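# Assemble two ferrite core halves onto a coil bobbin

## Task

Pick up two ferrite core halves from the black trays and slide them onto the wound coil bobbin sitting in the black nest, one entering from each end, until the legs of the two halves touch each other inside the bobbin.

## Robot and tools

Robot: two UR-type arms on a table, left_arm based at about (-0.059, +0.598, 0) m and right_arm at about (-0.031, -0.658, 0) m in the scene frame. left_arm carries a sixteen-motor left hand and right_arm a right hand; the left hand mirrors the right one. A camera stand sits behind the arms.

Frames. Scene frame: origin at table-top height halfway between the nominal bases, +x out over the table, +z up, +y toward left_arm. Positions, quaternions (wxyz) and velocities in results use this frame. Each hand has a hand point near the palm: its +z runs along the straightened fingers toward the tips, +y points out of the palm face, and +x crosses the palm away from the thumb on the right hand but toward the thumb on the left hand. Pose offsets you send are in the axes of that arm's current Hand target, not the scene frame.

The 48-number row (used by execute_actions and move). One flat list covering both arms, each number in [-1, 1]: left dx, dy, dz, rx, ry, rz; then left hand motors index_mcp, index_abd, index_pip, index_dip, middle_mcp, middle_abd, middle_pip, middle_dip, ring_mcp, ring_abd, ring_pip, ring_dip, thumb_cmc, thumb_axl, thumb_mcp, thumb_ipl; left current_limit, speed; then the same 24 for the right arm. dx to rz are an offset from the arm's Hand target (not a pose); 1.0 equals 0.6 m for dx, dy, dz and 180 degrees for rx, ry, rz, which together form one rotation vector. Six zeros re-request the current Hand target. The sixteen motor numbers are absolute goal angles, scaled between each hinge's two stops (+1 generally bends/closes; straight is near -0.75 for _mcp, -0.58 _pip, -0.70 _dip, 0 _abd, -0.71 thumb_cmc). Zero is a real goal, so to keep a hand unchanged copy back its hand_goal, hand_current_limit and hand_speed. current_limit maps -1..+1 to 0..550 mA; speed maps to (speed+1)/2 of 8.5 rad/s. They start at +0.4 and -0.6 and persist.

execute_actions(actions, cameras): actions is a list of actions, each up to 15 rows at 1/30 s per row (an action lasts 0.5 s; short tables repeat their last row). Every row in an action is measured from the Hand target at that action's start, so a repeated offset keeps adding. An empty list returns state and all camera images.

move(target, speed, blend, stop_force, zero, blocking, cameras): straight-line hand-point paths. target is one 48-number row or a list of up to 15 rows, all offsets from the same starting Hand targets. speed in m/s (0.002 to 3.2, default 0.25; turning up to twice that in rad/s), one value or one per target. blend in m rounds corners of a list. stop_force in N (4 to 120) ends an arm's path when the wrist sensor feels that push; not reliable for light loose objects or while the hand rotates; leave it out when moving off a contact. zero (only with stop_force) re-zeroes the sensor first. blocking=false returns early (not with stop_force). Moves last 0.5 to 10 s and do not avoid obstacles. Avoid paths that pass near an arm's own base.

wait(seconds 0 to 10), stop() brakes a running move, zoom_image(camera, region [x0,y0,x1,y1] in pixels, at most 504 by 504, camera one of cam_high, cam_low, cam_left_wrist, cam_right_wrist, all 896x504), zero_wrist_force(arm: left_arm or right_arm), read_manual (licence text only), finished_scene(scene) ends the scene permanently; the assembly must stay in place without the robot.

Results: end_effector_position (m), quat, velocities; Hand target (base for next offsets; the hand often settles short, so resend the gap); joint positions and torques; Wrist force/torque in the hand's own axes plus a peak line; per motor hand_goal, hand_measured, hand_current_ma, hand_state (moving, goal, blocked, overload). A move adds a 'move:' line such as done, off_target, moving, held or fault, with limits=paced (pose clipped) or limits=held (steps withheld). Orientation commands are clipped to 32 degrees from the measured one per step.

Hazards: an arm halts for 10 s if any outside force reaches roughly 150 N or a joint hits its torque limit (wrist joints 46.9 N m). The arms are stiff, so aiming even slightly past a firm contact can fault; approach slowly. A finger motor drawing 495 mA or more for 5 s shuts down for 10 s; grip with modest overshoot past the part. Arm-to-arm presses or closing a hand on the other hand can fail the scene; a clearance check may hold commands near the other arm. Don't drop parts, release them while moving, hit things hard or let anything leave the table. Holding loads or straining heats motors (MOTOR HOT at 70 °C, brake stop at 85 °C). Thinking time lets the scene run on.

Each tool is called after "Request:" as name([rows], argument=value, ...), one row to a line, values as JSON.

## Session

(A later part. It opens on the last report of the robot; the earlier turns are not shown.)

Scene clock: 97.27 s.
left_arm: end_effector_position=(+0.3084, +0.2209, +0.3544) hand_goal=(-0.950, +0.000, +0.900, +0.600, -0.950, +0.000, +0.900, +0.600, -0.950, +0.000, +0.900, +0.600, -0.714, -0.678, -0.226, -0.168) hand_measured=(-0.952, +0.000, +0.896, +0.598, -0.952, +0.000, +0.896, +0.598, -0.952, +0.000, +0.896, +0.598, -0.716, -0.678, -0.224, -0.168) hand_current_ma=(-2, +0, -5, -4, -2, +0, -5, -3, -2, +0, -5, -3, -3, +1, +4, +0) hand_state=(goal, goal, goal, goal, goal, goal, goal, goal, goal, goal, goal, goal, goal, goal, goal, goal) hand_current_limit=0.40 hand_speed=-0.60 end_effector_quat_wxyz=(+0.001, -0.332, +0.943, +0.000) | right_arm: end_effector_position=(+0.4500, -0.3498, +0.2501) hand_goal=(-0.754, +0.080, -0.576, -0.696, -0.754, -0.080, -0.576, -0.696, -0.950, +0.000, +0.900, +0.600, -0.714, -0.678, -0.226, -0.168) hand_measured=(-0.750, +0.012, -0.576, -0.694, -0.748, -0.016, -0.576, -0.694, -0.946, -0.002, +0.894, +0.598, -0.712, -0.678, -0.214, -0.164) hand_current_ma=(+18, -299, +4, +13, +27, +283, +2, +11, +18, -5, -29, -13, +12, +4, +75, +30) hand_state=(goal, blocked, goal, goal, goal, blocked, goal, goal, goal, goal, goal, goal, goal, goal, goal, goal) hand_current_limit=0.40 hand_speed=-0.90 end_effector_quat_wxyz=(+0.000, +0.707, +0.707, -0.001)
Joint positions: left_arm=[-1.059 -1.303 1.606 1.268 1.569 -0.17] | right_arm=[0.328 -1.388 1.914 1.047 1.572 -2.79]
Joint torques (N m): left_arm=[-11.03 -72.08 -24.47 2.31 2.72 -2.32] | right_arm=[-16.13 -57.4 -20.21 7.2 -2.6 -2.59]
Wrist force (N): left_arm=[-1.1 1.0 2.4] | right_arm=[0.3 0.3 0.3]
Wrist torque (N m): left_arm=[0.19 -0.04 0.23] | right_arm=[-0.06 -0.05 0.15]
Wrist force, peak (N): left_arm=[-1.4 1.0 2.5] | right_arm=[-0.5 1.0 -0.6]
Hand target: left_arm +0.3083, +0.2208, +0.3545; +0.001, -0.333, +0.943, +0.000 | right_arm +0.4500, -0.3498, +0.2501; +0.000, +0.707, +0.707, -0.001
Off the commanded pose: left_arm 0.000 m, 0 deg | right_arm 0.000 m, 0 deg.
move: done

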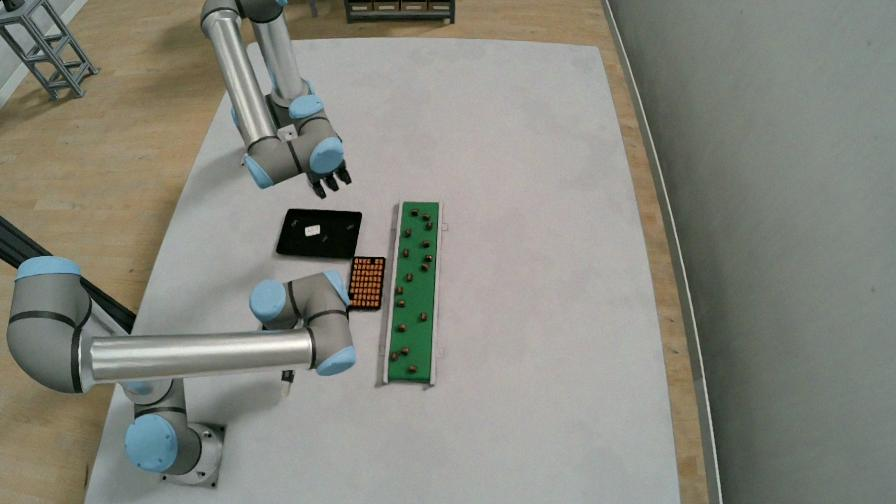

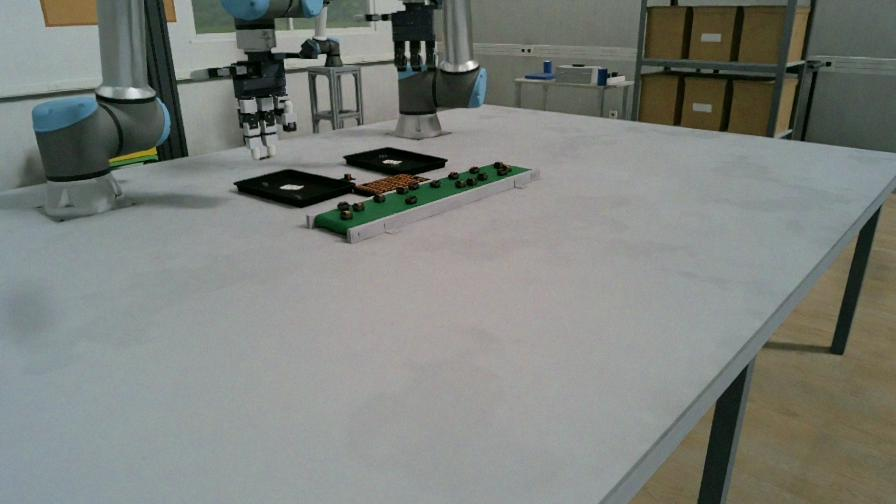

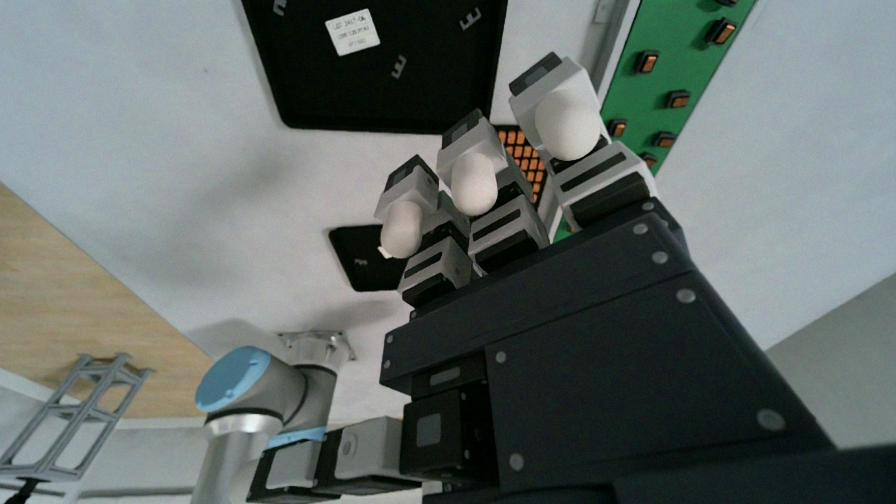

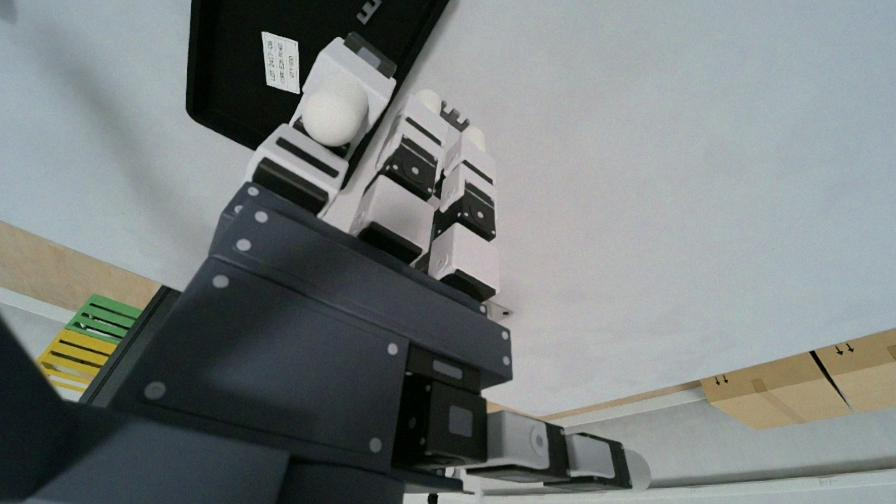

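Request:
move(target=[0.4619,-0.1797,0.34,0,0,0,-0.95,0,0.9,0.6,-0.95,0,0.9,0.6,-0.95,0,0.9,0.6,-0.714,-0.678,-0.226,-0.168,0.4,-0.6,0,0,0,0,0,0,-0.754,0.08,-0.576,-0.696,-0.754,-0.08,-0.576,-0.696,-0.95,0,0.9,0.6,-0.714,-0.678,-0.226,-0.168,0.4,-0.9], speed=0.2, cameras=["cam_left_wrist"])

Scene clock: 100.10 s.
left_arm: end_effector_position=(+0.1605, -0.0366, +0.1500) hand_goal=(-0.950, +0.000, +0.900, +0.600, -0.950, +0.000, +0.900, +0.600, -0.950, +0.000, +0.900, +0.600, -0.714, -0.678, -0.226, -0.168) hand_measured=(-0.952, +0.000, +0.896, +0.598, -0.952, +0.000, +0.896, +0.598, -0.952, +0.000, +0.896, +0.598, -0.716, -0.678, -0.224, -0.168) hand_current_ma=(-2, +0, -5, -4, -2, +0, -5, -3, -2, +0, -5, -3, -3, +1, +4, +0) hand_state=(goal, goal, goal, goal, goal, goal, goal, goal, goal, goal, goal, goal, goal, goal, goal, goal) hand_current_limit=0.40 hand_speed=-0.60 end_effector_quat_wxyz=(+0.001, -0.333, +0.943, +0.000) | right_arm: end_effector_position=(+0.4500, -0.3498, +0.2501) hand_goal=(-0.754, +0.080, -0.576, -0.696, -0.754, -0.080, -0.576, -0.696, -0.950, +0.000, +0.900, +0.600, -0.714, -0.678, -0.226, -0.168) hand_measured=(-0.750, +0.012, -0.576, -0.694, -0.748, -0.016, -0.576, -0.694, -0.946, -0.002, +0.894, +0.598, -0.712, -0.678, -0.214, -0.164) hand_current_ma=(+18, -299, +4, +13, +27, +283, +2, +11, +18, -5, -29, -13, +12, +4, +75, +30) hand_state=(goal, blocked, goal, goal, goal, blocked, goal, goal, goal, goal, goal, goal, goal, goal, goal, goal) hand_current_limit=0.40 hand_speed=-0.90 end_effector_quat_wxyz=(+0.000, +0.707, +0.707, -0.001)
Joint positions: left_arm=[-1.403 -0.963 1.489 1.045 1.569 -0.514] | right_arm=[0.328 -1.388 1.914 1.047 1.571 -2.79]
Joint torques (N m): left_arm=[-10.41 -71.74 -41.54 2.27 -2.22 -2.66] | right_arm=[-17.01 -57.4 -20.88 6.9 -2.55 -2.67]
Wrist force (N): left_arm=[-1.4 0.4 2.4] | right_arm=[-0.1 0.6 0.5]
Wrist torque (N m): left_arm=[0.12 0.15 0.18] | right_arm=[-0.03 0.00 0.12]
Wrist force, peak (N): left_arm=[-0.5 0.5 3.1] | right_arm=[0.4 0.8 0.7]
Hand target: left_arm +0.1604, -0.0367, +0.1500; +0.001, -0.333, +0.943, +0.000 | right_arm +0.4500, -0.3498, +0.2501; +0.000, +0.707, +0.707, -0.001
Off the commanded pose: left_arm 0.000 m, 0 deg | right_arm 0.000 m, 0 deg.
move: done
Images, in order (width x height): cam_left_wrist 896x504.

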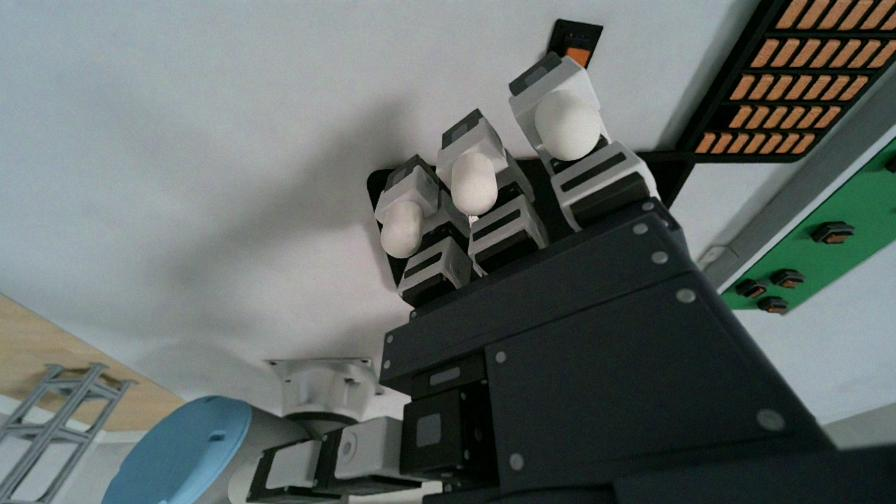

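Request:
move(target=[-0.3054,-0.2187,0.0667,0,0,0,-0.95,0,0.9,0.6,-0.95,0,0.9,0.6,-0.95,0,0.9,0.6,-0.714,-0.678,-0.226,-0.168,0.4,-0.6,0,0,0,0,0,0,-0.754,0.08,-0.576,-0.696,-0.754,-0.08,-0.576,-0.696,-0.95,0,0.9,0.6,-0.714,-0.678,-0.226,-0.168,0.4,-0.9], speed=0.2, cameras=["cam_left_wrist"])

Scene clock: 102.30 s.
left_arm: end_effector_position=(+0.2122, -0.0332, +0.1407) hand_goal=(-0.950, +0.000, +0.900, +0.600, -0.950, +0.000, +0.900, +0.600, -0.950, +0.000, +0.900, +0.600, -0.714, -0.678, -0.226, -0.168) hand_measured=(-0.952, +0.000, +0.896, +0.598, -0.952, +0.000, +0.896, +0.598, -0.952, +0.000, +0.896, +0.598, -0.716, -0.678, -0.224, -0.168) hand_current_ma=(-2, +0, -5, -4, -1, +0, -5, -3, -2, +0, -5, -3, -2, +1, +5, +0) hand_state=(goal, goal, goal, goal, goal, goal, goal, goal, goal, goal, goal, goal, goal, goal, goal, goal) hand_current_limit=0.40 hand_speed=-0.60 end_effector_quat_wxyz=(+0.001, -0.333, +0.943, +0.000) | right_arm: end_effector_position=(+0.4500, -0.3498, +0.2501) hand_goal=(-0.754, +0.080, -0.576, -0.696, -0.754, -0.080, -0.576, -0.696, -0.950, +0.000, +0.900, +0.600, -0.714, -0.678, -0.226, -0.168) hand_measured=(-0.750, +0.012, -0.576, -0.694, -0.748, -0.016, -0.576, -0.694, -0.946, -0.002, +0.894, +0.598, -0.712, -0.678, -0.214, -0.164) hand_current_ma=(+18, -299, +4, +13, +27, +283, +2, +11, +18, -5, -29, -13, +12, +4, +75, +30) hand_state=(goal, blocked, goal, goal, goal, blocked, goal, goal, goal, goal, goal, goal, goal, goal, goal, goal) hand_current_limit=0.40 hand_speed=-0.90 end_effector_quat_wxyz=(+0.000, +0.707, +0.707, -0.001)
Joint positions: left_arm=[-1.333 -0.928 1.448 1.051 1.569 -0.445] | right_arm=[0.328 -1.388 1.914 1.047 1.571 -2.79]
Joint torques (N m): left_arm=[-8.89 -101.56 -21.37 2.55 1.95 -2.04] | right_arm=[-17.05 -57.84 -20.28 7.12 -2.45 -2.47]
Wrist force (N): left_arm=[-1.1 0.6 2.1] | right_arm=[0.4 0.6 0.8]
Wrist torque (N m): left_arm=[0.25 0.06 0.20] | right_arm=[-0.06 -0.08 0.16]
Wrist force, peak (N): left_arm=[-8.3 -4.2 4.4] | right_arm=[0.2 0.7 0.9]
Hand target: left_arm +0.2120, -0.0332, +0.1408; +0.001, -0.333, +0.943, +0.000 (not the last commanded pose) | right_arm +0.4500, -0.3498, +0.2501; +0.000, +0.707, +0.707, -0.001
Off the commanded pose: left_arm 0.176 m, 0 deg | right_arm 0.000 m, 0 deg.
move: held (left_arm; a check stopped the path); limits=held
pose unreachable (left arm): on one or more control steps of this call, first in action 0 (counted from 0), this arm could not follow its commanded pose, so it was not sent that pose on those steps. It may still have moved: this result reports where it is.
cause: moving toward the commanded pose would bring a part of the arm too close to another arm (a part of this arm just beyond joint 4 (wrist 1) and a part of the right arm just beyond its joint 6 (wrist 3), at the place that arm is still heading or pushing toward).
Images, in order (width x height): cam_left_wrist 896x504.

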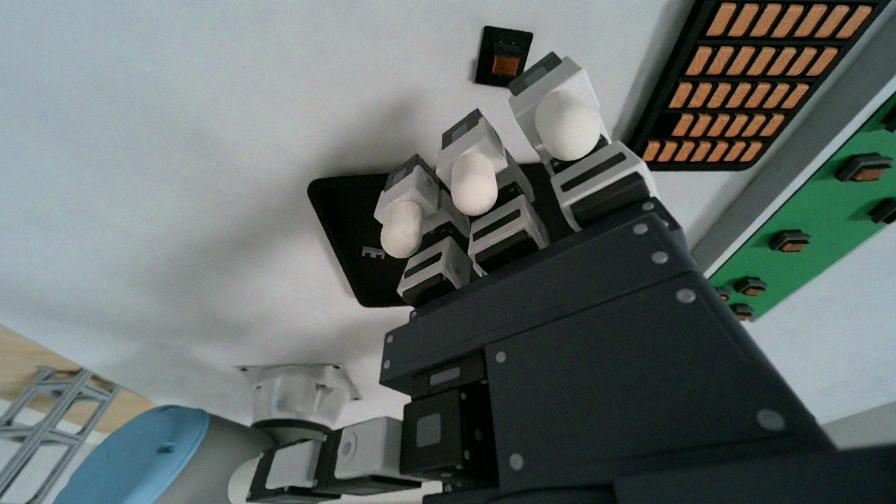

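Request:
zoom_image(camera="cam_left_wrist", region=[460, 10, 560, 100])

Request:
zoom_image(camera="cam_left_wrist", region=[740, 130, 896, 280])

Scaled by 5.040 from the camera's 896x504 image, which has a finer 1280x720 frame.

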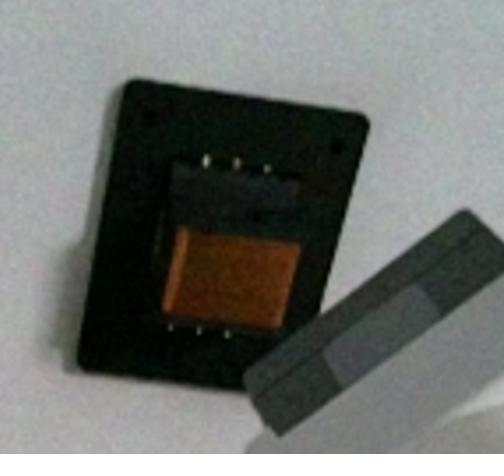

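Scaled by 3.231 from the camera's 896x504 image, which has a finer 1280x720 frame.

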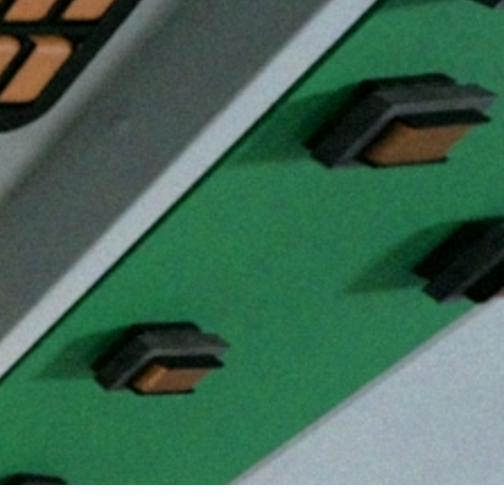

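Request:
move(target=[0,0,0,0,0,0,-0.95,0,0.9,0.6,-0.95,0,0.9,0.6,-0.95,0,0.9,0.6,-0.714,-0.678,-0.226,-0.168,0.4,-0.6,-0.5,0,-0.0833,0,0,0,-0.754,0.08,-0.576,-0.696,-0.754,-0.08,-0.576,-0.696,-0.95,0,0.9,0.6,-0.714,-0.678,-0.226,-0.168,0.4,-0.9], speed=0.2)

Request:
move(target=[-0.2338,-0.1694,0.0517,0,0,0,-0.95,0,0.9,0.6,-0.95,0,0.9,0.6,-0.95,0,0.9,0.6,-0.714,-0.678,-0.226,-0.168,0.4,-0.6,0,0,0,0,0,0,-0.754,0.08,-0.576,-0.696,-0.754,-0.08,-0.576,-0.696,-0.95,0,0.9,0.6,-0.714,-0.678,-0.226,-0.168,0.4,-0.9], speed=0.2, cameras=["cam_left_wrist","cam_high"])

Scene clock: 106.33 s.
left_arm: end_effector_position=(+0.2120, -0.0332, +0.1408) hand_goal=(-0.950, +0.000, +0.900, +0.600, -0.950, +0.000, +0.900, +0.600, -0.950, +0.000, +0.900, +0.600, -0.714, -0.678, -0.226, -0.168) hand_measured=(-0.952, +0.000, +0.896, +0.598, -0.952, +0.000, +0.896, +0.598, -0.952, +0.000, +0.896, +0.598, -0.716, -0.678, -0.224, -0.168) hand_current_ma=(-2, +0, -5, -4, -1, +0, -5, -3, -2, +0, -5, -3, -2, +1, +5, +0) hand_state=(goal, goal, goal, goal, goal, goal, goal, goal, goal, goal, goal, goal, goal, goal, goal, goal) hand_current_limit=0.40 hand_speed=-0.60 end_effector_quat_wxyz=(+0.001, -0.333, +0.943, +0.000) | right_arm: end_effector_position=(+0.4500, -0.6497, +0.3004) hand_goal=(-0.754, +0.080, -0.576, -0.696, -0.754, -0.080, -0.576, -0.696, -0.950, +0.000, +0.900, +0.600, -0.714, -0.678, -0.226, -0.168) hand_measured=(-0.750, +0.012, -0.576, -0.694, -0.748, -0.016, -0.576, -0.694, -0.946, -0.002, +0.894, +0.598, -0.712, -0.678, -0.214, -0.164) hand_current_ma=(+18, -299, +4, +13, +27, +283, +2, +11, +17, -5, -29, -13, +12, +4, +75, +30) hand_state=(goal, blocked, goal, goal, goal, blocked, goal, goal, goal, goal, goal, goal, goal, goal, goal, goal) hand_current_limit=0.40 hand_speed=-0.90 end_effector_quat_wxyz=(+0.000, +0.707, +0.707, -0.001)
Joint positions: left_arm=[-1.333 -0.928 1.448 1.051 1.569 -0.445] | right_arm=[-0.4 -1.635 2.079 1.128 1.572 -3.517]
Joint torques (N m): left_arm=[-12.9 -103.52 -20.22 2.83 2.44 -2.11] | right_arm=[-17.11 -37.61 -41.7 6.89 -2.61 -2.83]
Wrist force (N): left_arm=[-1.2 0.4 1.8] | right_arm=[-0.1 0.2 0.1]
Wrist torque (N m): left_arm=[0.25 0.07 0.19] | right_arm=[-0.04 -0.03 0.08]
Wrist force, peak (N): left_arm=[-1.4 0.3 2.4] | right_arm=[1.7 0.8 0.5]
Hand target: left_arm +0.2120, -0.0332, +0.1408; +0.001, -0.333, +0.943, +0.000 | right_arm +0.4500, -0.6498, +0.3004; +0.000, +0.707, +0.707, -0.001
Off the commanded pose: left_arm 0.000 m, 0 deg | right_arm 0.000 m, 0 deg.
move: done

Scene clock: 107.77 s.
left_arm: end_effector_position=(+0.3850, -0.0243, +0.1102) hand_goal=(-0.950, +0.000, +0.900, +0.600, -0.950, +0.000, +0.900, +0.600, -0.950, +0.000, +0.900, +0.600, -0.714, -0.678, -0.226, -0.168) hand_measured=(-0.952, +0.000, +0.896, +0.598, -0.952, +0.000, +0.896, +0.598, -0.952, +0.000, +0.896, +0.598, -0.716, -0.678, -0.224, -0.168) hand_current_ma=(-1, +0, -5, -4, -1, +0, -5, -3, -2, +0, -5, -3, -2, +1, +5, +0) hand_state=(goal, goal, goal, goal, goal, goal, goal, goal, goal, goal, goal, goal, goal, goal, goal, goal) hand_current_limit=0.40 hand_speed=-0.60 end_effector_quat_wxyz=(+0.001, -0.333, +0.943, +0.000) | right_arm: end_effector_position=(+0.4500, -0.6498, +0.3004) hand_goal=(-0.754, +0.080, -0.576, -0.696, -0.754, -0.080, -0.576, -0.696, -0.950, +0.000, +0.900, +0.600, -0.714, -0.678, -0.226, -0.168) hand_measured=(-0.750, +0.012, -0.576, -0.694, -0.748, -0.016, -0.576, -0.694, -0.946, -0.002, +0.894, +0.598, -0.712, -0.678, -0.214, -0.164) hand_current_ma=(+18, -299, +4, +13, +27, +283, +2, +11, +17, -5, -29, -13, +12, +4, +75, +30) hand_state=(goal, blocked, goal, goal, goal, blocked, goal, goal, goal, goal, goal, goal, goal, goal, goal, goal) hand_current_limit=0.40 hand_speed=-0.90 end_effector_quat_wxyz=(+0.000, +0.707, +0.707, -0.001)
Joint positions: left_arm=[-1.122 -0.777 1.236 1.112 1.569 -0.234] | right_arm=[-0.4 -1.635 2.079 1.128 1.572 -3.517]
Joint torques (N m): left_arm=[9.17 -86.62 -43.89 5.66 2.33 2.12] | right_arm=[-14.85 -37.41 -41.43 6.97 -2.57 -2.38]
Wrist force (N): left_arm=[-1.4 0.8 2.4] | right_arm=[-0.2 -0.3 0.5]
Wrist torque (N m): left_arm=[0.25 0.10 -0.11] | right_arm=[-0.15 -0.03 0.06]
Wrist force, peak (N): left_arm=[-3.4 0.3 2.5] | right_arm=[-0.6 0.5 0.2]
Hand target: left_arm +0.3851, -0.0243, +0.1101; +0.001, -0.333, +0.943, +0.000 | right_arm +0.4500, -0.6498, +0.3004; +0.000, +0.707, +0.707, -0.001
Off the commanded pose: left_arm 0.000 m, 0 deg | right_arm 0.000 m, 0 deg.
move: done
Images, in order (width x height): cam_high 896x504, cam_left_wrist 896x504.

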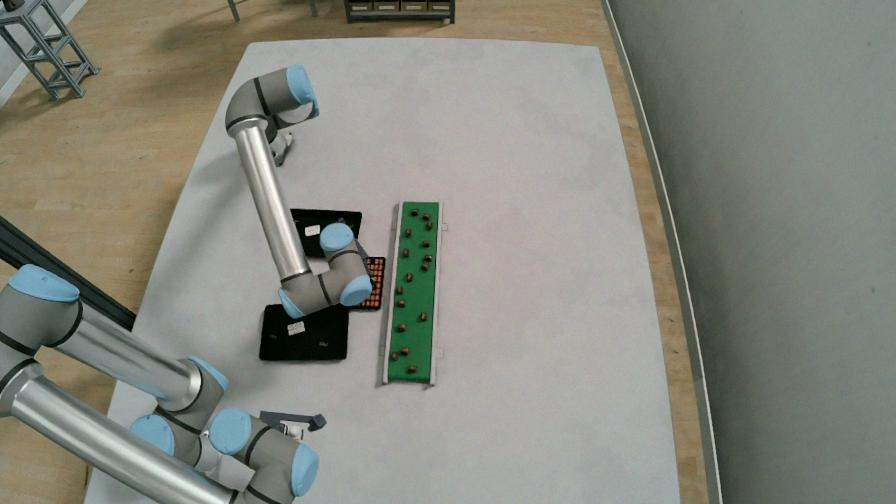

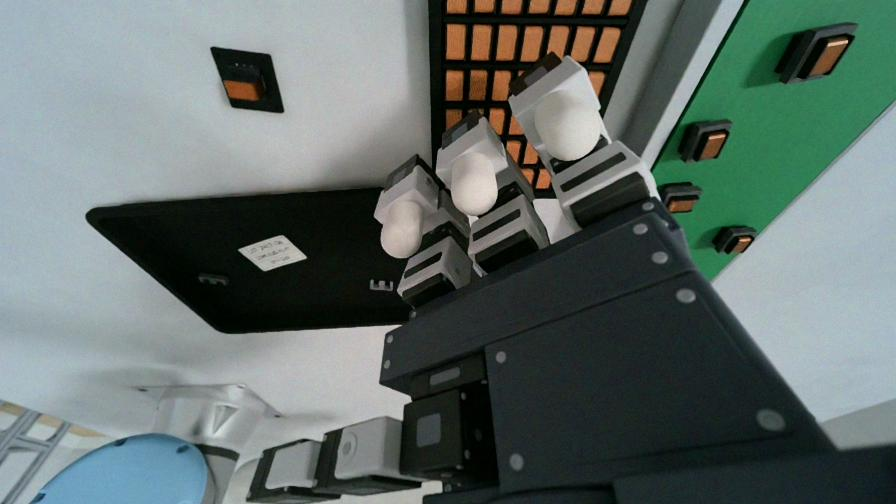

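Request:
zoom_image(camera="cam_left_wrist", region=[200, 35, 300, 125])

Request:
zoom_image(camera="cam_left_wrist", region=[670, 10, 860, 150])

Request:
zoom_image(camera="cam_left_wrist", region=[190, 220, 410, 320])

Scaled by 5.040 from the camera's 896x504 image, which has a finer 1280x720 frame.

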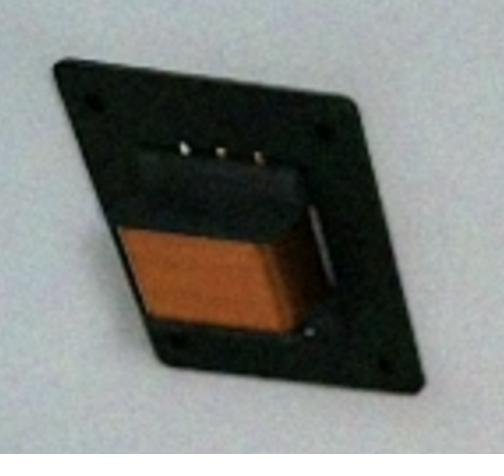

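Scaled by 2.653 from the camera's 896x504 image, which has a finer 1280x720 frame.

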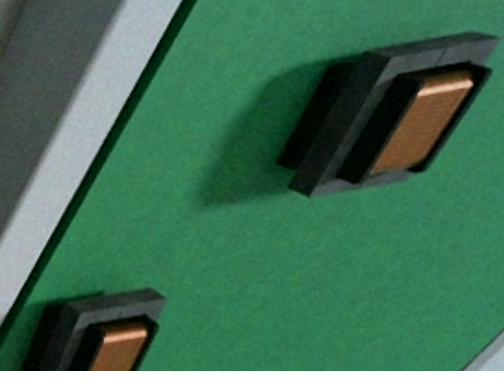

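Scaled by 2.291 from the camera's 896x504 image, which has a finer 1280x720 frame.

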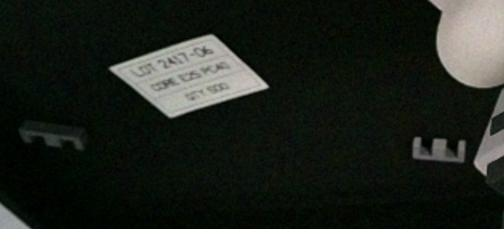

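Request:
zoom_image(camera="cam_left_wrist", region=[765, 5, 875, 95])

Request:
zoom_image(camera="cam_left_wrist", region=[670, 110, 770, 260])

Scaled by 4.582 from the camera's 896x504 image, which has a finer 1280x720 frame.

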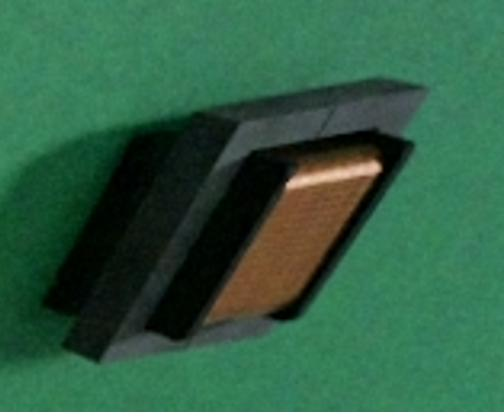

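Scaled by 3.360 from the camera's 896x504 image, which has a finer 1280x720 frame.

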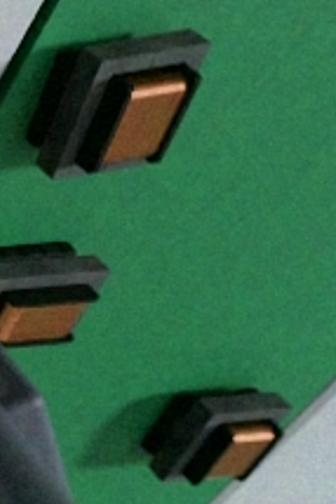

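Request:
move([
  [0,0,-0.0833,0,0,0,-0.95,0,0.9,0.6,-0.95,0,0.9,0.6,-0.95,0,0.9,0.6,-0.714,-0.678,-0.226,-0.168,0.4,-0.6,0,0,0,0,0,0,-0.754,0.08,-0.576,-0.696,-0.754,-0.08,-0.576,-0.696,-0.95,0,0.9,0.6,-0.714,-0.678,-0.226,-0.168,0.4,-0.9],
  [0.1078,0.2108,-0.0833,0,0,0,-0.95,0,0.9,0.6,-0.95,0,0.9,0.6,-0.95,0,0.9,0.6,-0.714,-0.678,-0.226,-0.168,0.4,-0.6,0,0,0,0,0,0,-0.754,0.08,-0.576,-0.696,-0.754,-0.08,-0.576,-0.696,-0.95,0,0.9,0.6,-0.714,-0.678,-0.226,-0.168,0.4,-0.9],
  [0.1078,0.2108,-0.0833,0,0,0,-0.754,0,-0.576,-0.696,-0.95,0,0.9,0.6,-0.95,0,0.9,0.6,-0.714,-0.678,-0.226,-0.168,0.4,-0.6,0,0,0,0,0,0,-0.754,0.08,-0.576,-0.696,-0.754,-0.08,-0.576,-0.696,-0.95,0,0.9,0.6,-0.714,-0.678,-0.226,-0.168,0.4,-0.9],
], speed=0.2, cameras=["cam_left_wrist"])

Scene clock: 123.37 s.
left_arm: end_effector_position=(+0.2552, +0.0336, +0.1599) hand_goal=(-0.754, +0.000, -0.576, -0.696, -0.950, +0.000, +0.900, +0.600, -0.950, +0.000, +0.900, +0.600, -0.714, -0.678, -0.226, -0.168) hand_measured=(-0.756, +0.000, -0.572, -0.694, -0.950, +0.000, +0.896, +0.598, -0.952, +0.000, +0.896, +0.598, -0.716, -0.678, -0.224, -0.168) hand_current_ma=(-2, +0, +4, +4, -1, +0, -5, -3, -1, +0, -5, -3, -2, +1, +5, +0) hand_state=(goal, goal, goal, goal, goal, goal, goal, goal, goal, goal, goal, goal, goal, goal, goal, goal) hand_current_limit=0.40 hand_speed=-0.60 end_effector_quat_wxyz=(+0.001, -0.333, +0.943, +0.000) | right_arm: end_effector_position=(+0.4500, -0.6498, +0.3004) hand_goal=(-0.754, +0.080, -0.576, -0.696, -0.754, -0.080, -0.576, -0.696, -0.950, +0.000, +0.900, +0.600, -0.714, -0.678, -0.226, -0.168) hand_measured=(-0.750, +0.012, -0.576, -0.694, -0.748, -0.016, -0.576, -0.694, -0.946, -0.002, +0.894, +0.598, -0.712, -0.678, -0.214, -0.164) hand_current_ma=(+18, -299, +4, +13, +27, +283, +2, +11, +17, -5, -29, -13, +12, +4, +75, +30) hand_state=(goal, blocked, goal, goal, goal, blocked, goal, goal, goal, goal, goal, goal, goal, goal, goal, goal) hand_current_limit=0.40 hand_speed=-0.90 end_effector_quat_wxyz=(+0.000, +0.707, +0.707, -0.001)
Joint positions: left_arm=[-1.251 -0.998 1.529 1.04 1.569 -0.363] | right_arm=[-0.4 -1.635 2.079 1.128 1.572 -3.517]
Joint torques (N m): left_arm=[-8.53 -99.25 -19.71 2.77 -2.76 -2.16] | right_arm=[-16.52 -36.74 -40.42 7.2 -2.78 -2.42]
Wrist force (N): left_arm=[-1.2 0.7 2.4] | right_arm=[-0.1 0.2 0.7]
Wrist torque (N m): left_arm=[0.15 0.10 0.15] | right_arm=[-0.10 -0.05 0.07]
Wrist force, peak (N): left_arm=[-1.4 0.9 3.2] | right_arm=[-0.8 0.3 0.1]
Hand target: left_arm +0.2552, +0.0336, +0.1599; +0.001, -0.333, +0.943, +0.000 | right_arm +0.4500, -0.6498, +0.3004; +0.000, +0.707, +0.707, -0.001
Off the commanded pose: left_arm 0.000 m, 0 deg | right_arm 0.000 m, 0 deg.
move: done
Images, in order (width x height): cam_left_wrist 896x504.

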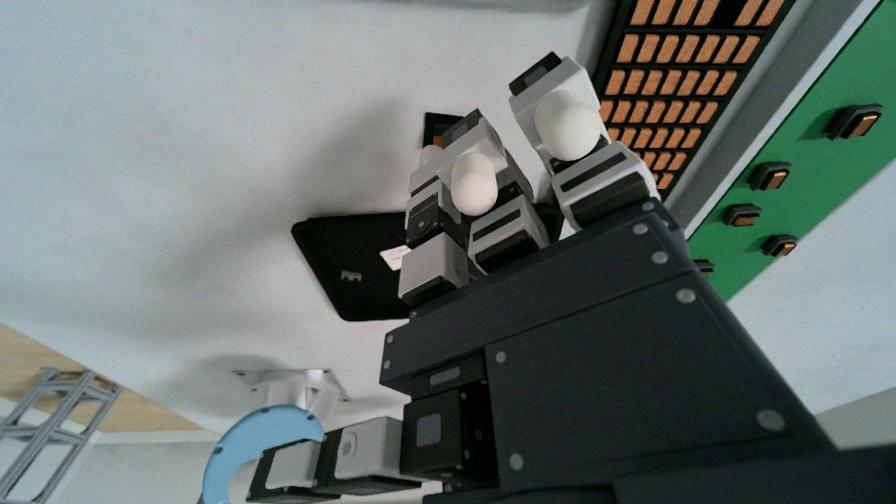

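Request:
zoom_image(camera="cam_left_wrist", region=[400, 95, 490, 175])

Scaled by 5.600 from the camera's 896x504 image, which has a finer 1280x720 frame.

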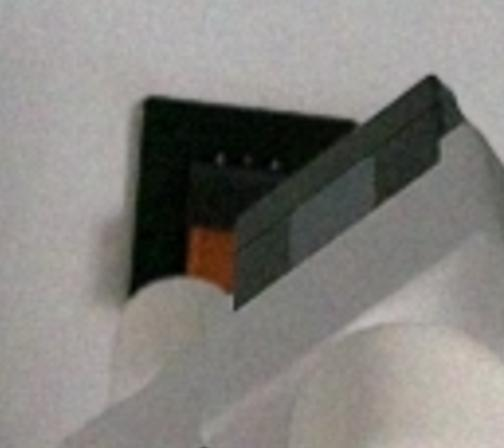

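Request:
move(target=[-0.0083,-0.0163,0.01,0,0,0,-0.754,0,-0.576,-0.696,-0.95,0,0.9,0.6,-0.95,0,0.9,0.6,-0.714,-0.678,-0.226,-0.168,0.4,-0.6,0,0,0,0,0,0,-0.754,0.08,-0.576,-0.696,-0.754,-0.08,-0.576,-0.696,-0.95,0,0.9,0.6,-0.714,-0.678,-0.226,-0.168,0.4,-0.9], speed=0.05)

Request:
move(target=[0,0,0.05,0,0,0,-0.754,0,-0.576,-0.696,-0.95,0,0.9,0.6,-0.95,0,0.9,0.6,-0.714,-0.678,-0.226,-0.168,0.4,-0.6,0,0,0,0,0,0,-0.754,0.08,-0.576,-0.696,-0.754,-0.08,-0.576,-0.696,-0.95,0,0.9,0.6,-0.714,-0.678,-0.226,-0.168,0.4,-0.9], speed=0.01, stop_force=4, cameras=["cam_left_wrist"])

Request:
zoom_image(camera="cam_left_wrist", region=[390, 105, 490, 195])

Scene clock: 125.43 s.
left_arm: end_effector_position=(+0.2652, +0.0291, +0.1540) hand_goal=(-0.754, +0.000, -0.576, -0.696, -0.950, +0.000, +0.900, +0.600, -0.950, +0.000, +0.900, +0.600, -0.714, -0.678, -0.226, -0.168) hand_measured=(-0.756, +0.000, -0.572, -0.694, -0.950, +0.000, +0.896, +0.598, -0.952, +0.000, +0.896, +0.598, -0.716, -0.678, -0.224, -0.168) hand_current_ma=(-1, +0, +4, +4, -1, +0, -5, -3, -1, +0, -5, -3, -2, +1, +5, +0) hand_state=(goal, goal, goal, goal, goal, goal, goal, goal, goal, goal, goal, goal, goal, goal, goal, goal) hand_current_limit=0.40 hand_speed=-0.60 end_effector_quat_wxyz=(+0.001, -0.333, +0.943, +0.000) | right_arm: end_effector_position=(+0.4500, -0.6498, +0.3004) hand_goal=(-0.754, +0.080, -0.576, -0.696, -0.754, -0.080, -0.576, -0.696, -0.950, +0.000, +0.900, +0.600, -0.714, -0.678, -0.226, -0.168) hand_measured=(-0.750, +0.012, -0.576, -0.694, -0.748, -0.016, -0.576, -0.694, -0.946, -0.002, +0.894, +0.598, -0.712, -0.678, -0.214, -0.164) hand_current_ma=(+18, -299, +4, +13, +27, +283, +2, +11, +17, -5, -29, -13, +12, +4, +75, +30) hand_state=(goal, blocked, goal, goal, goal, blocked, goal, goal, goal, goal, goal, goal, goal, goal, goal, goal) hand_current_limit=0.40 hand_speed=-0.90 end_effector_quat_wxyz=(+0.000, +0.707, +0.707, -0.001)
Joint positions: left_arm=[-1.24 -0.98 1.511 1.041 1.569 -0.351] | right_arm=[-0.4 -1.635 2.079 1.128 1.572 -3.517]
Joint torques (N m): left_arm=[14.88 -72.31 -40.29 6.28 -2.02 1.8] | right_arm=[-16.06 -36.09 -40.9 6.99 -2.81 -2.6]
Wrist force (N): left_arm=[-1.0 0.7 2.5] | right_arm=[-0.3 0.4 0.1]
Wrist torque (N m): left_arm=[0.16 0.07 -0.14] | right_arm=[-0.03 -0.01 0.07]
Wrist force, peak (N): left_arm=[-1.4 0.9 2.6] | right_arm=[-0.6 0.4 0.7]
Hand target: left_arm +0.2653, +0.0291, +0.1539; +0.001, -0.333, +0.943, +0.000 | right_arm +0.4500, -0.6498, +0.3004; +0.000, +0.707, +0.707, -0.001
Off the commanded pose: left_arm 0.000 m, 0 deg | right_arm 0.000 m, 0 deg.
move: done

Scene clock: 128.20 s.
left_arm: end_effector_position=(+0.2653, +0.0291, +0.1390) hand_goal=(-0.754, +0.000, -0.576, -0.696, -0.950, +0.000, +0.900, +0.600, -0.950, +0.000, +0.900, +0.600, -0.714, -0.678, -0.226, -0.168) hand_measured=(-0.754, +0.000, -0.574, -0.694, -0.950, +0.000, +0.896, +0.598, -0.952, +0.000, +0.896, +0.598, -0.716, -0.678, -0.224, -0.168) hand_current_ma=(-1, +0, +2, +3, -1, +0, -5, -3, -1, +0, -5, -3, -2, +1, +5, +0) hand_state=(goal, goal, goal, goal, goal, goal, goal, goal, goal, goal, goal, goal, goal, goal, goal, goal) hand_current_limit=0.40 hand_speed=-0.60 end_effector_quat_wxyz=(+0.001, -0.333, +0.943, +0.000) | right_arm: end_effector_position=(+0.4500, -0.6498, +0.3004) hand_goal=(-0.754, +0.080, -0.576, -0.696, -0.754, -0.080, -0.576, -0.696, -0.950, +0.000, +0.900, +0.600, -0.714, -0.678, -0.226, -0.168) hand_measured=(-0.750, +0.012, -0.576, -0.694, -0.748, -0.016, -0.576, -0.694, -0.946, -0.002, +0.894, +0.598, -0.712, -0.678, -0.214, -0.164) hand_current_ma=(+18, -299, +4, +13, +27, +283, +2, +11, +17, -5, -29, -13, +12, +4, +75, +30) hand_state=(goal, blocked, goal, goal, goal, blocked, goal, goal, goal, goal, goal, goal, goal, goal, goal, goal) hand_current_limit=0.40 hand_speed=-0.90 end_effector_quat_wxyz=(+0.000, +0.707, +0.707, -0.001)
Joint positions: left_arm=[-1.239 -0.968 1.519 1.019 1.569 -0.351] | right_arm=[-0.4 -1.635 2.079 1.128 1.572 -3.517]
Joint torques (N m): left_arm=[7.5 -94.92 -36.18 4.96 0.5 1.5] | right_arm=[-16.48 -36.25 -41.05 6.98 -2.94 -2.25]
Wrist force (N): left_arm=[-1.1 0.7 -2.8] | right_arm=[0.3 0.4 0.1]
Wrist torque (N m): left_arm=[0.59 0.27 -0.16] | right_arm=[-0.03 -0.10 0.12]
Wrist force, peak (N): left_arm=[-1.4 0.7 -8.8] | right_arm=[-0.3 0.7 0.6]
Hand target: left_arm +0.2653, +0.0291, +0.1390; +0.001, -0.333, +0.943, +0.000 (not the last commanded pose) | right_arm +0.4500, -0.6498, +0.3004; +0.000, +0.707, +0.707, -0.001
Off the commanded pose: left_arm 0.015 m, 0 deg | right_arm 0.000 m, 0 deg.
move: contact (left_arm)
Images, in order (width x height): cam_left_wrist 896x504.

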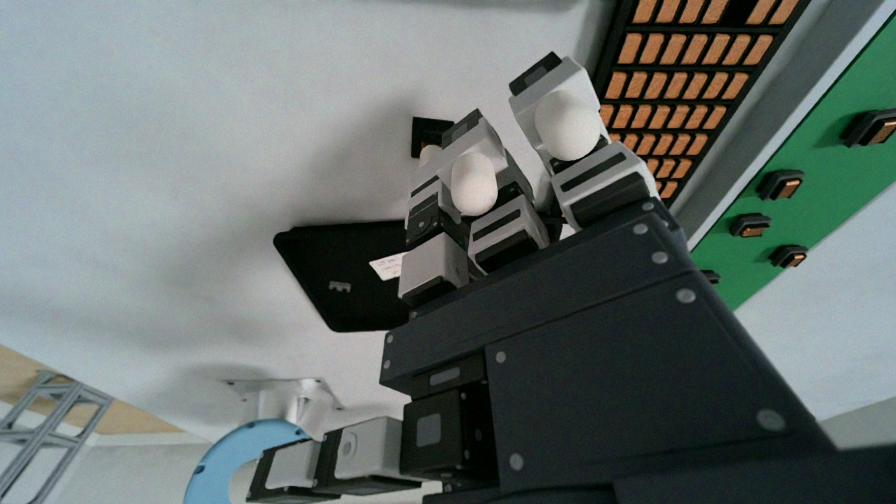

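Scaled by 5.040 from the camera's 896x504 image, which has a finer 1280x720 frame.

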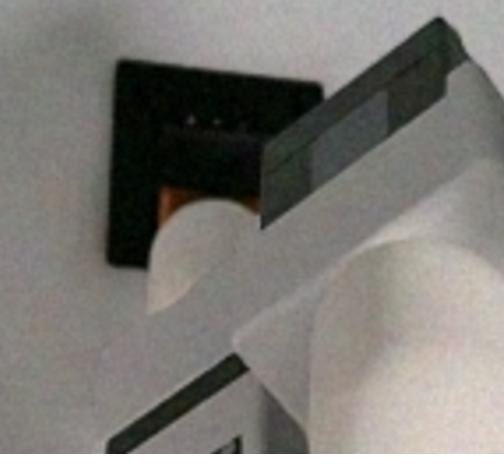

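Request:
move([
  [0,0,-0.05,0,0,0,-0.754,0,-0.576,-0.696,-0.95,0,0.9,0.6,-0.95,0,0.9,0.6,-0.714,-0.678,-0.226,-0.168,0.4,-0.6,0,0,0,0,0,0,-0.754,0.08,-0.576,-0.696,-0.754,-0.08,-0.576,-0.696,-0.95,0,0.9,0.6,-0.714,-0.678,-0.226,-0.168,0.4,-0.9],
  [0.0778,0.0628,-0.05,0,0,0,-0.754,0,-0.576,-0.696,-0.95,0,0.9,0.6,-0.95,0,0.9,0.6,-0.714,-0.678,-0.226,-0.168,0.4,-0.6,0,0,0,0,0,0,-0.754,0.08,-0.576,-0.696,-0.754,-0.08,-0.576,-0.696,-0.95,0,0.9,0.6,-0.714,-0.678,-0.226,-0.168,0.4,-0.9],
  [0.0778,0.0628,0.018,0,0,0,-0.754,0,-0.576,-0.696,-0.95,0,0.9,0.6,-0.95,0,0.9,0.6,-0.714,-0.678,-0.226,-0.168,0.4,-0.6,0,0,0,0,0,0,-0.754,0.08,-0.576,-0.696,-0.754,-0.08,-0.576,-0.696,-0.95,0,0.9,0.6,-0.714,-0.678,-0.226,-0.168,0.4,-0.9],
], speed=0.1)

Request:
move(target=[0,0,0.025,0,0,0,-0.754,0,-0.576,-0.696,-0.95,0,0.9,0.6,-0.95,0,0.9,0.6,-0.714,-0.678,-0.226,-0.168,0.4,-0.6,0,0,0,0,0,0,-0.754,0.08,-0.576,-0.696,-0.754,-0.08,-0.576,-0.696,-0.95,0,0.9,0.6,-0.714,-0.678,-0.226,-0.168,0.4,-0.9], speed=0.01, stop_force=4)

Scene clock: 132.13 s.
left_arm: end_effector_position=(+0.2053, +0.0291, +0.1282) hand_goal=(-0.754, +0.000, -0.576, -0.696, -0.950, +0.000, +0.900, +0.600, -0.950, +0.000, +0.900, +0.600, -0.714, -0.678, -0.226, -0.168) hand_measured=(-0.754, +0.000, -0.574, -0.694, -0.950, +0.000, +0.896, +0.598, -0.952, +0.000, +0.896, +0.598, -0.716, -0.678, -0.224, -0.168) hand_current_ma=(-1, -1, +2, +2, -1, +0, -5, -3, -1, +0, -5, -3, -2, +1, +5, +0) hand_state=(goal, goal, goal, goal, goal, goal, goal, goal, goal, goal, goal, goal, goal, goal, goal, goal) hand_current_limit=0.40 hand_speed=-0.60 end_effector_quat_wxyz=(+0.001, -0.333, +0.943, +0.000) | right_arm: end_effector_position=(+0.4500, -0.6498, +0.3004) hand_goal=(-0.754, +0.080, -0.576, -0.696, -0.754, -0.080, -0.576, -0.696, -0.950, +0.000, +0.900, +0.600, -0.714, -0.678, -0.226, -0.168) hand_measured=(-0.750, +0.012, -0.576, -0.694, -0.748, -0.016, -0.576, -0.694, -0.946, -0.002, +0.894, +0.598, -0.712, -0.678, -0.214, -0.164) hand_current_ma=(+18, -299, +4, +13, +27, +283, +2, +11, +17, -5, -29, -13, +12, +4, +75, +30) hand_state=(goal, blocked, goal, goal, goal, blocked, goal, goal, goal, goal, goal, goal, goal, goal, goal, goal) hand_current_limit=0.40 hand_speed=-0.90 end_effector_quat_wxyz=(+0.000, +0.707, +0.707, -0.001)
Joint positions: left_arm=[-1.322 -1.001 1.599 0.973 1.569 -0.434] | right_arm=[-0.4 -1.635 2.079 1.128 1.572 -3.517]
Joint torques (N m): left_arm=[5.04 -67.04 -19.07 2.27 -2.17 -0.3] | right_arm=[-15.71 -37.22 -40.53 7.08 -2.57 -2.69]
Wrist force (N): left_arm=[-1.0 0.1 2.0] | right_arm=[0.1 0.3 0.2]
Wrist torque (N m): left_arm=[0.16 0.04 0.22] | right_arm=[-0.05 -0.07 0.10]
Wrist force, peak (N): left_arm=[-1.6 0.4 -3.8] | right_arm=[-0.4 0.8 -0.3]
Hand target: left_arm +0.2053, +0.0291, +0.1281; +0.001, -0.333, +0.943, +0.000 | right_arm +0.4500, -0.6498, +0.3004; +0.000, +0.707, +0.707, -0.001
Off the commanded pose: left_arm 0.000 m, 0 deg | right_arm 0.000 m, 0 deg.
move: done

Scene clock: 133.97 s.
left_arm: end_effector_position=(+0.2054, +0.0291, +0.1225) hand_goal=(-0.754, +0.000, -0.576, -0.696, -0.950, +0.000, +0.900, +0.600, -0.950, +0.000, +0.900, +0.600, -0.714, -0.678, -0.226, -0.168) hand_measured=(-0.754, +0.000, -0.574, -0.694, -0.950, +0.000, +0.896, +0.598, -0.952, +0.000, +0.896, +0.598, -0.716, -0.678, -0.224, -0.168) hand_current_ma=(-1, -1, +1, +2, -1, +0, -5, -3, -1, +0, -5, -3, -2, +1, +5, +0) hand_state=(goal, goal, goal, goal, goal, goal, goal, goal, goal, goal, goal, goal, goal, goal, goal, goal) hand_current_limit=0.40 hand_speed=-0.60 end_effector_quat_wxyz=(+0.001, -0.333, +0.943, +0.000) | right_arm: end_effector_position=(+0.4500, -0.6498, +0.3004) hand_goal=(-0.754, +0.080, -0.576, -0.696, -0.754, -0.080, -0.576, -0.696, -0.950, +0.000, +0.900, +0.600, -0.714, -0.678, -0.226, -0.168) hand_measured=(-0.750, +0.012, -0.576, -0.694, -0.748, -0.016, -0.576, -0.694, -0.946, -0.002, +0.894, +0.598, -0.712, -0.678, -0.214, -0.164) hand_current_ma=(+18, -299, +4, +13, +27, +283, +2, +11, +17, -5, -29, -13, +12, +4, +75, +30) hand_state=(goal, blocked, goal, goal, goal, blocked, goal, goal, goal, goal, goal, goal, goal, goal, goal, goal) hand_current_limit=0.40 hand_speed=-0.90 end_effector_quat_wxyz=(+0.000, +0.707, +0.707, -0.001)
Joint positions: left_arm=[-1.322 -0.996 1.602 0.965 1.569 -0.434] | right_arm=[-0.4 -1.635 2.079 1.128 1.572 -3.517]
Joint torques (N m): left_arm=[8.13 -93.08 -35.8 5.19 -1.69 0.4] | right_arm=[-15.58 -35.98 -39.78 6.82 -2.61 -2.46]
Wrist force (N): left_arm=[-0.7 0.6 -3.5] | right_arm=[-0.2 0.3 0.3]
Wrist torque (N m): left_arm=[0.67 0.16 0.23] | right_arm=[-0.06 -0.03 0.07]
Wrist force, peak (N): left_arm=[-1.0 0.3 -8.7] | right_arm=[0.0 0.8 -0.2]
Hand target: left_arm +0.2054, +0.0291, +0.1225; +0.001, -0.333, +0.943, +0.000 (not the last commanded pose) | right_arm +0.4500, -0.6498, +0.3004; +0.000, +0.707, +0.707, -0.001
Off the commanded pose: left_arm 0.009 m, 0 deg | right_arm 0.000 m, 0 deg.
move: contact (left_arm)

Request:
move([
  [0,0,-0.0667,0,0,0,-0.754,0,-0.576,-0.696,-0.95,0,0.9,0.6,-0.95,0,0.9,0.6,-0.714,-0.678,-0.226,-0.168,0.4,-0.6,0,0,0,0,0,0,-0.754,0.08,-0.576,-0.696,-0.754,-0.08,-0.576,-0.696,-0.95,0,0.9,0.6,-0.714,-0.678,-0.226,-0.168,0.4,-0.9],
  [0,0,-0.0667,0,0,0,-0.95,0,0.9,0.6,-0.95,0,0.9,0.6,-0.95,0,0.9,0.6,-0.714,-0.678,-0.226,-0.168,0.4,-0.6,0,0,0,0,0,0,-0.754,0.08,-0.576,-0.696,-0.754,-0.08,-0.576,-0.696,-0.95,0,0.9,0.6,-0.714,-0.678,-0.226,-0.168,0.4,-0.9],
  [-0.1827,-0.2555,-0.0625,0,0,0,-0.95,0,0.9,0.6,-0.95,0,0.9,0.6,-0.95,0,0.9,0.6,-0.714,-0.678,-0.226,-0.168,0.4,-0.6,0,0,0,0,0,0,-0.754,0.08,-0.576,-0.696,-0.754,-0.08,-0.576,-0.696,-0.95,0,0.9,0.6,-0.714,-0.678,-0.226,-0.168,0.4,-0.9],
  [-0.1827,-0.2555,0.0708,0,0,0,-0.95,0,0.9,0.6,-0.95,0,0.9,0.6,-0.95,0,0.9,0.6,-0.714,-0.678,-0.226,-0.168,0.4,-0.6,0,0,0,0,0,0,-0.754,0.08,-0.576,-0.696,-0.754,-0.08,-0.576,-0.696,-0.95,0,0.9,0.6,-0.714,-0.678,-0.226,-0.168,0.4,-0.9],
], speed=0.2, cameras=["cam_left_wrist"])

Scene clock: 142.73 s.
left_arm: end_effector_position=(+0.3870, -0.0214, +0.0804) hand_goal=(-0.950, +0.000, +0.900, +0.600, -0.950, +0.000, +0.900, +0.600, -0.950, +0.000, +0.900, +0.600, -0.714, -0.678, -0.226, -0.168) hand_measured=(-0.946, +0.000, +0.894, +0.598, -0.948, +0.000, +0.906, +0.598, -0.948, +0.000, +0.904, +0.598, -0.716, -0.678, -0.224, -0.168) hand_current_ma=(+5, -1, -11, -4, +5, +0, +12, -3, +4, +0, +9, -3, -2, +1, +5, +0) hand_state=(goal, goal, goal, goal, goal, goal, goal, goal, goal, goal, goal, goal, goal, goal, goal, goal) hand_current_limit=0.40 hand_speed=-0.60 end_effector_quat_wxyz=(+0.001, -0.333, +0.943, +0.000) | right_arm: end_effector_position=(+0.4500, -0.6498, +0.3004) hand_goal=(-0.754, +0.080, -0.576, -0.696, -0.754, -0.080, -0.576, -0.696, -0.950, +0.000, +0.900, +0.600, -0.714, -0.678, -0.226, -0.168) hand_measured=(-0.750, +0.012, -0.576, -0.694, -0.748, -0.016, -0.576, -0.694, -0.946, -0.002, +0.894, +0.598, -0.712, -0.678, -0.214, -0.164) hand_current_ma=(+18, -299, +4, +13, +27, +283, +2, +11, +17, -5, -29, -13, +12, +4, +75, +30) hand_state=(goal, blocked, goal, goal, goal, blocked, goal, goal, goal, goal, goal, goal, goal, goal, goal, goal) hand_current_limit=0.40 hand_speed=-0.90 end_effector_quat_wxyz=(+0.000, +0.707, +0.707, -0.001)
Joint positions: left_arm=[-1.118 -0.755 1.253 1.072 1.569 -0.23] | right_arm=[-0.4 -1.635 2.079 1.128 1.572 -3.517]
Joint torques (N m): left_arm=[10.85 -84.82 -18.88 2.06 1.88 1.94] | right_arm=[-15.72 -36.52 -39.94 6.89 -2.61 -2.38]
Wrist force (N): left_arm=[-0.9 0.1 -1.0] | right_arm=[-0.1 0.5 -0.1]
Wrist torque (N m): left_arm=[0.45 -0.13 -0.04] | right_arm=[0.00 -0.03 0.09]
Wrist force, peak (N): left_arm=[-1.5 0.9 3.9] | right_arm=[-0.4 0.8 0.5]
Hand target: left_arm +0.3870, -0.0214, +0.0803; +0.001, -0.333, +0.943, +0.000 | right_arm +0.4500, -0.6498, +0.3004; +0.000, +0.707, +0.707, -0.001
Off the commanded pose: left_arm 0.000 m, 0 deg | right_arm 0.000 m, 0 deg.
move: done
Images, in order (width x height): cam_left_wrist 896x504.

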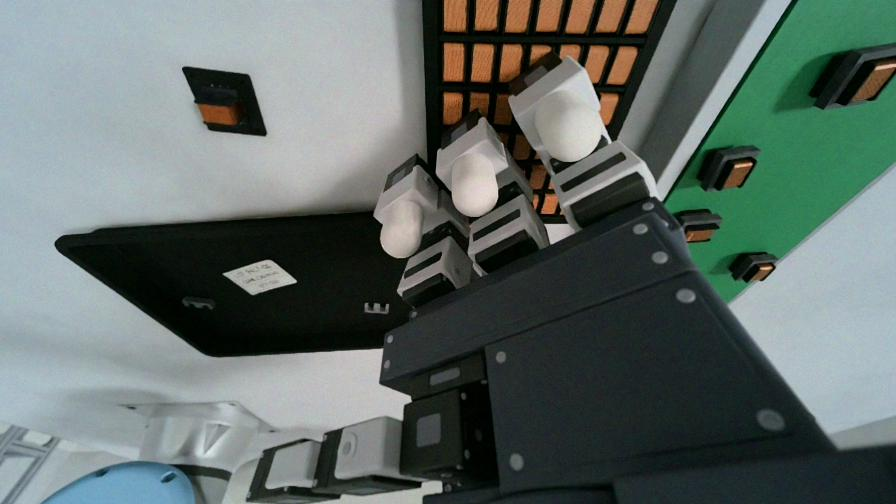

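Request:
zoom_image(camera="cam_left_wrist", region=[175, 60, 275, 140])

Request:
move(target=[0,0,-0.05,0,0,0,-0.95,0,0.9,0.6,-0.95,0,0.9,0.6,-0.95,0,0.9,0.6,-0.714,-0.678,-0.226,-0.168,0.4,-0.6,0,0,0,0,0,0,-0.754,0.08,-0.576,-0.696,-0.754,-0.08,-0.576,-0.696,-0.95,0,0.9,0.6,-0.714,-0.678,-0.226,-0.168,0.4,-0.9], speed=0.1, cameras=["cam_left_wrist"])

Request:
zoom_image(camera="cam_left_wrist", region=[400, 0, 640, 220])

Scaled by 5.040 from the camera's 896x504 image, which has a finer 1280x720 frame.

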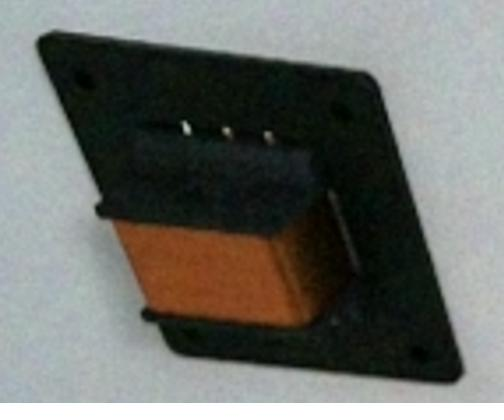

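Scene clock: 144.13 s.
left_arm: end_effector_position=(+0.3870, -0.0214, +0.1102) hand_goal=(-0.950, +0.000, +0.900, +0.600, -0.950, +0.000, +0.900, +0.600, -0.950, +0.000, +0.900, +0.600, -0.714, -0.678, -0.226, -0.168) hand_measured=(-0.946, +0.000, +0.894, +0.598, -0.946, +0.000, +0.900, +0.598, -0.946, +0.000, +0.900, +0.598, -0.716, -0.678, -0.224, -0.168) hand_current_ma=(+5, -1, -11, -4, +5, +0, +0, -3, +5, +0, +1, -3, -2, +1, +5, +0) hand_state=(goal, goal, goal, goal, goal, goal, goal, goal, goal, goal, goal, goal, goal, goal, goal, goal) hand_current_limit=0.40 hand_speed=-0.60 end_effector_quat_wxyz=(+0.001, -0.333, +0.943, +0.000) | right_arm: end_effector_position=(+0.4500, -0.6498, +0.3004) hand_goal=(-0.754, +0.080, -0.576, -0.696, -0.754, -0.080, -0.576, -0.696, -0.950, +0.000, +0.900, +0.600, -0.714, -0.678, -0.226, -0.168) hand_measured=(-0.750, +0.012, -0.576, -0.694, -0.748, -0.016, -0.576, -0.694, -0.946, -0.002, +0.894, +0.598, -0.712, -0.678, -0.214, -0.164) hand_current_ma=(+18, -299, +4, +13, +27, +283, +2, +11, +17, -5, -29, -13, +12, +4, +75, +30) hand_state=(goal, blocked, goal, goal, goal, blocked, goal, goal, goal, goal, goal, goal, goal, goal, goal, goal) hand_current_limit=0.40 hand_speed=-0.90 end_effector_quat_wxyz=(+0.000, +0.707, +0.707, -0.001)
Joint positions: left_arm=[-1.118 -0.778 1.239 1.11 1.569 -0.23] | right_arm=[-0.4 -1.635 2.079 1.128 1.572 -3.517]
Joint torques (N m): left_arm=[-9.67 -116.02 -42.16 6.09 2.22 -1.34] | right_arm=[-15.81 -35.45 -39.91 6.77 -2.8 -2.43]
Wrist force (N): left_arm=[-1.4 0.8 2.4] | right_arm=[-0.4 0.3 0.1]
Wrist torque (N m): left_arm=[0.25 0.09 -0.10] | right_arm=[-0.03 0.00 0.06]
Wrist force, peak (N): left_arm=[-0.9 1.0 3.4] | right_arm=[-0.1 0.8 0.4]
Hand target: left_arm +0.3869, -0.0214, +0.1103; +0.001, -0.333, +0.943, +0.000 | right_arm +0.4500, -0.6498, +0.3004; +0.000, +0.707, +0.707, -0.001
Off the commanded pose: left_arm 0.000 m, 0 deg | right_arm 0.000 m, 0 deg.
move: done
Images, in order (width x height): cam_left_wrist 896x504.

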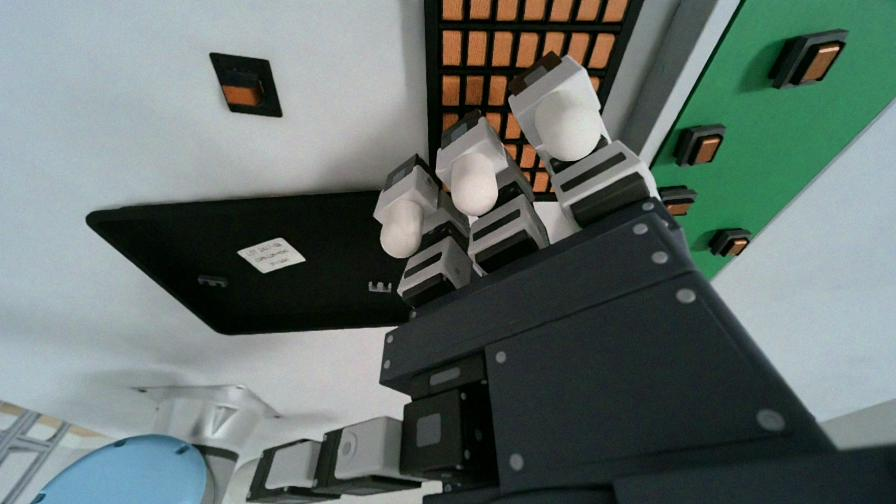

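Scaled by 2.100 from the camera's 896x504 image, which has a finer 1280x720 frame.

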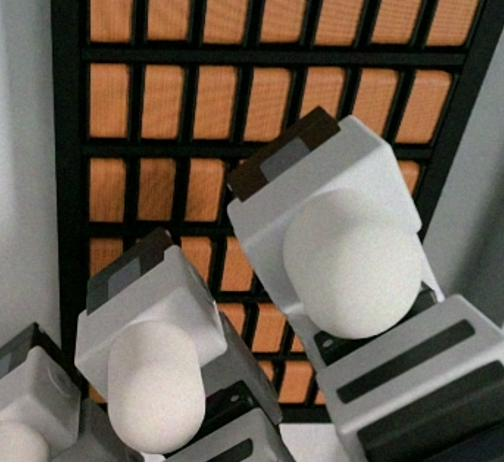

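Request:
zoom_image(camera="cam_left_wrist", region=[205, 48, 290, 118])

Scaled by 5.929 from the camera's 896x504 image, which has a finer 1280x720 frame.

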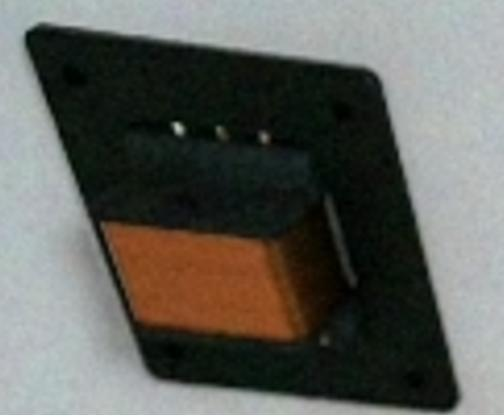

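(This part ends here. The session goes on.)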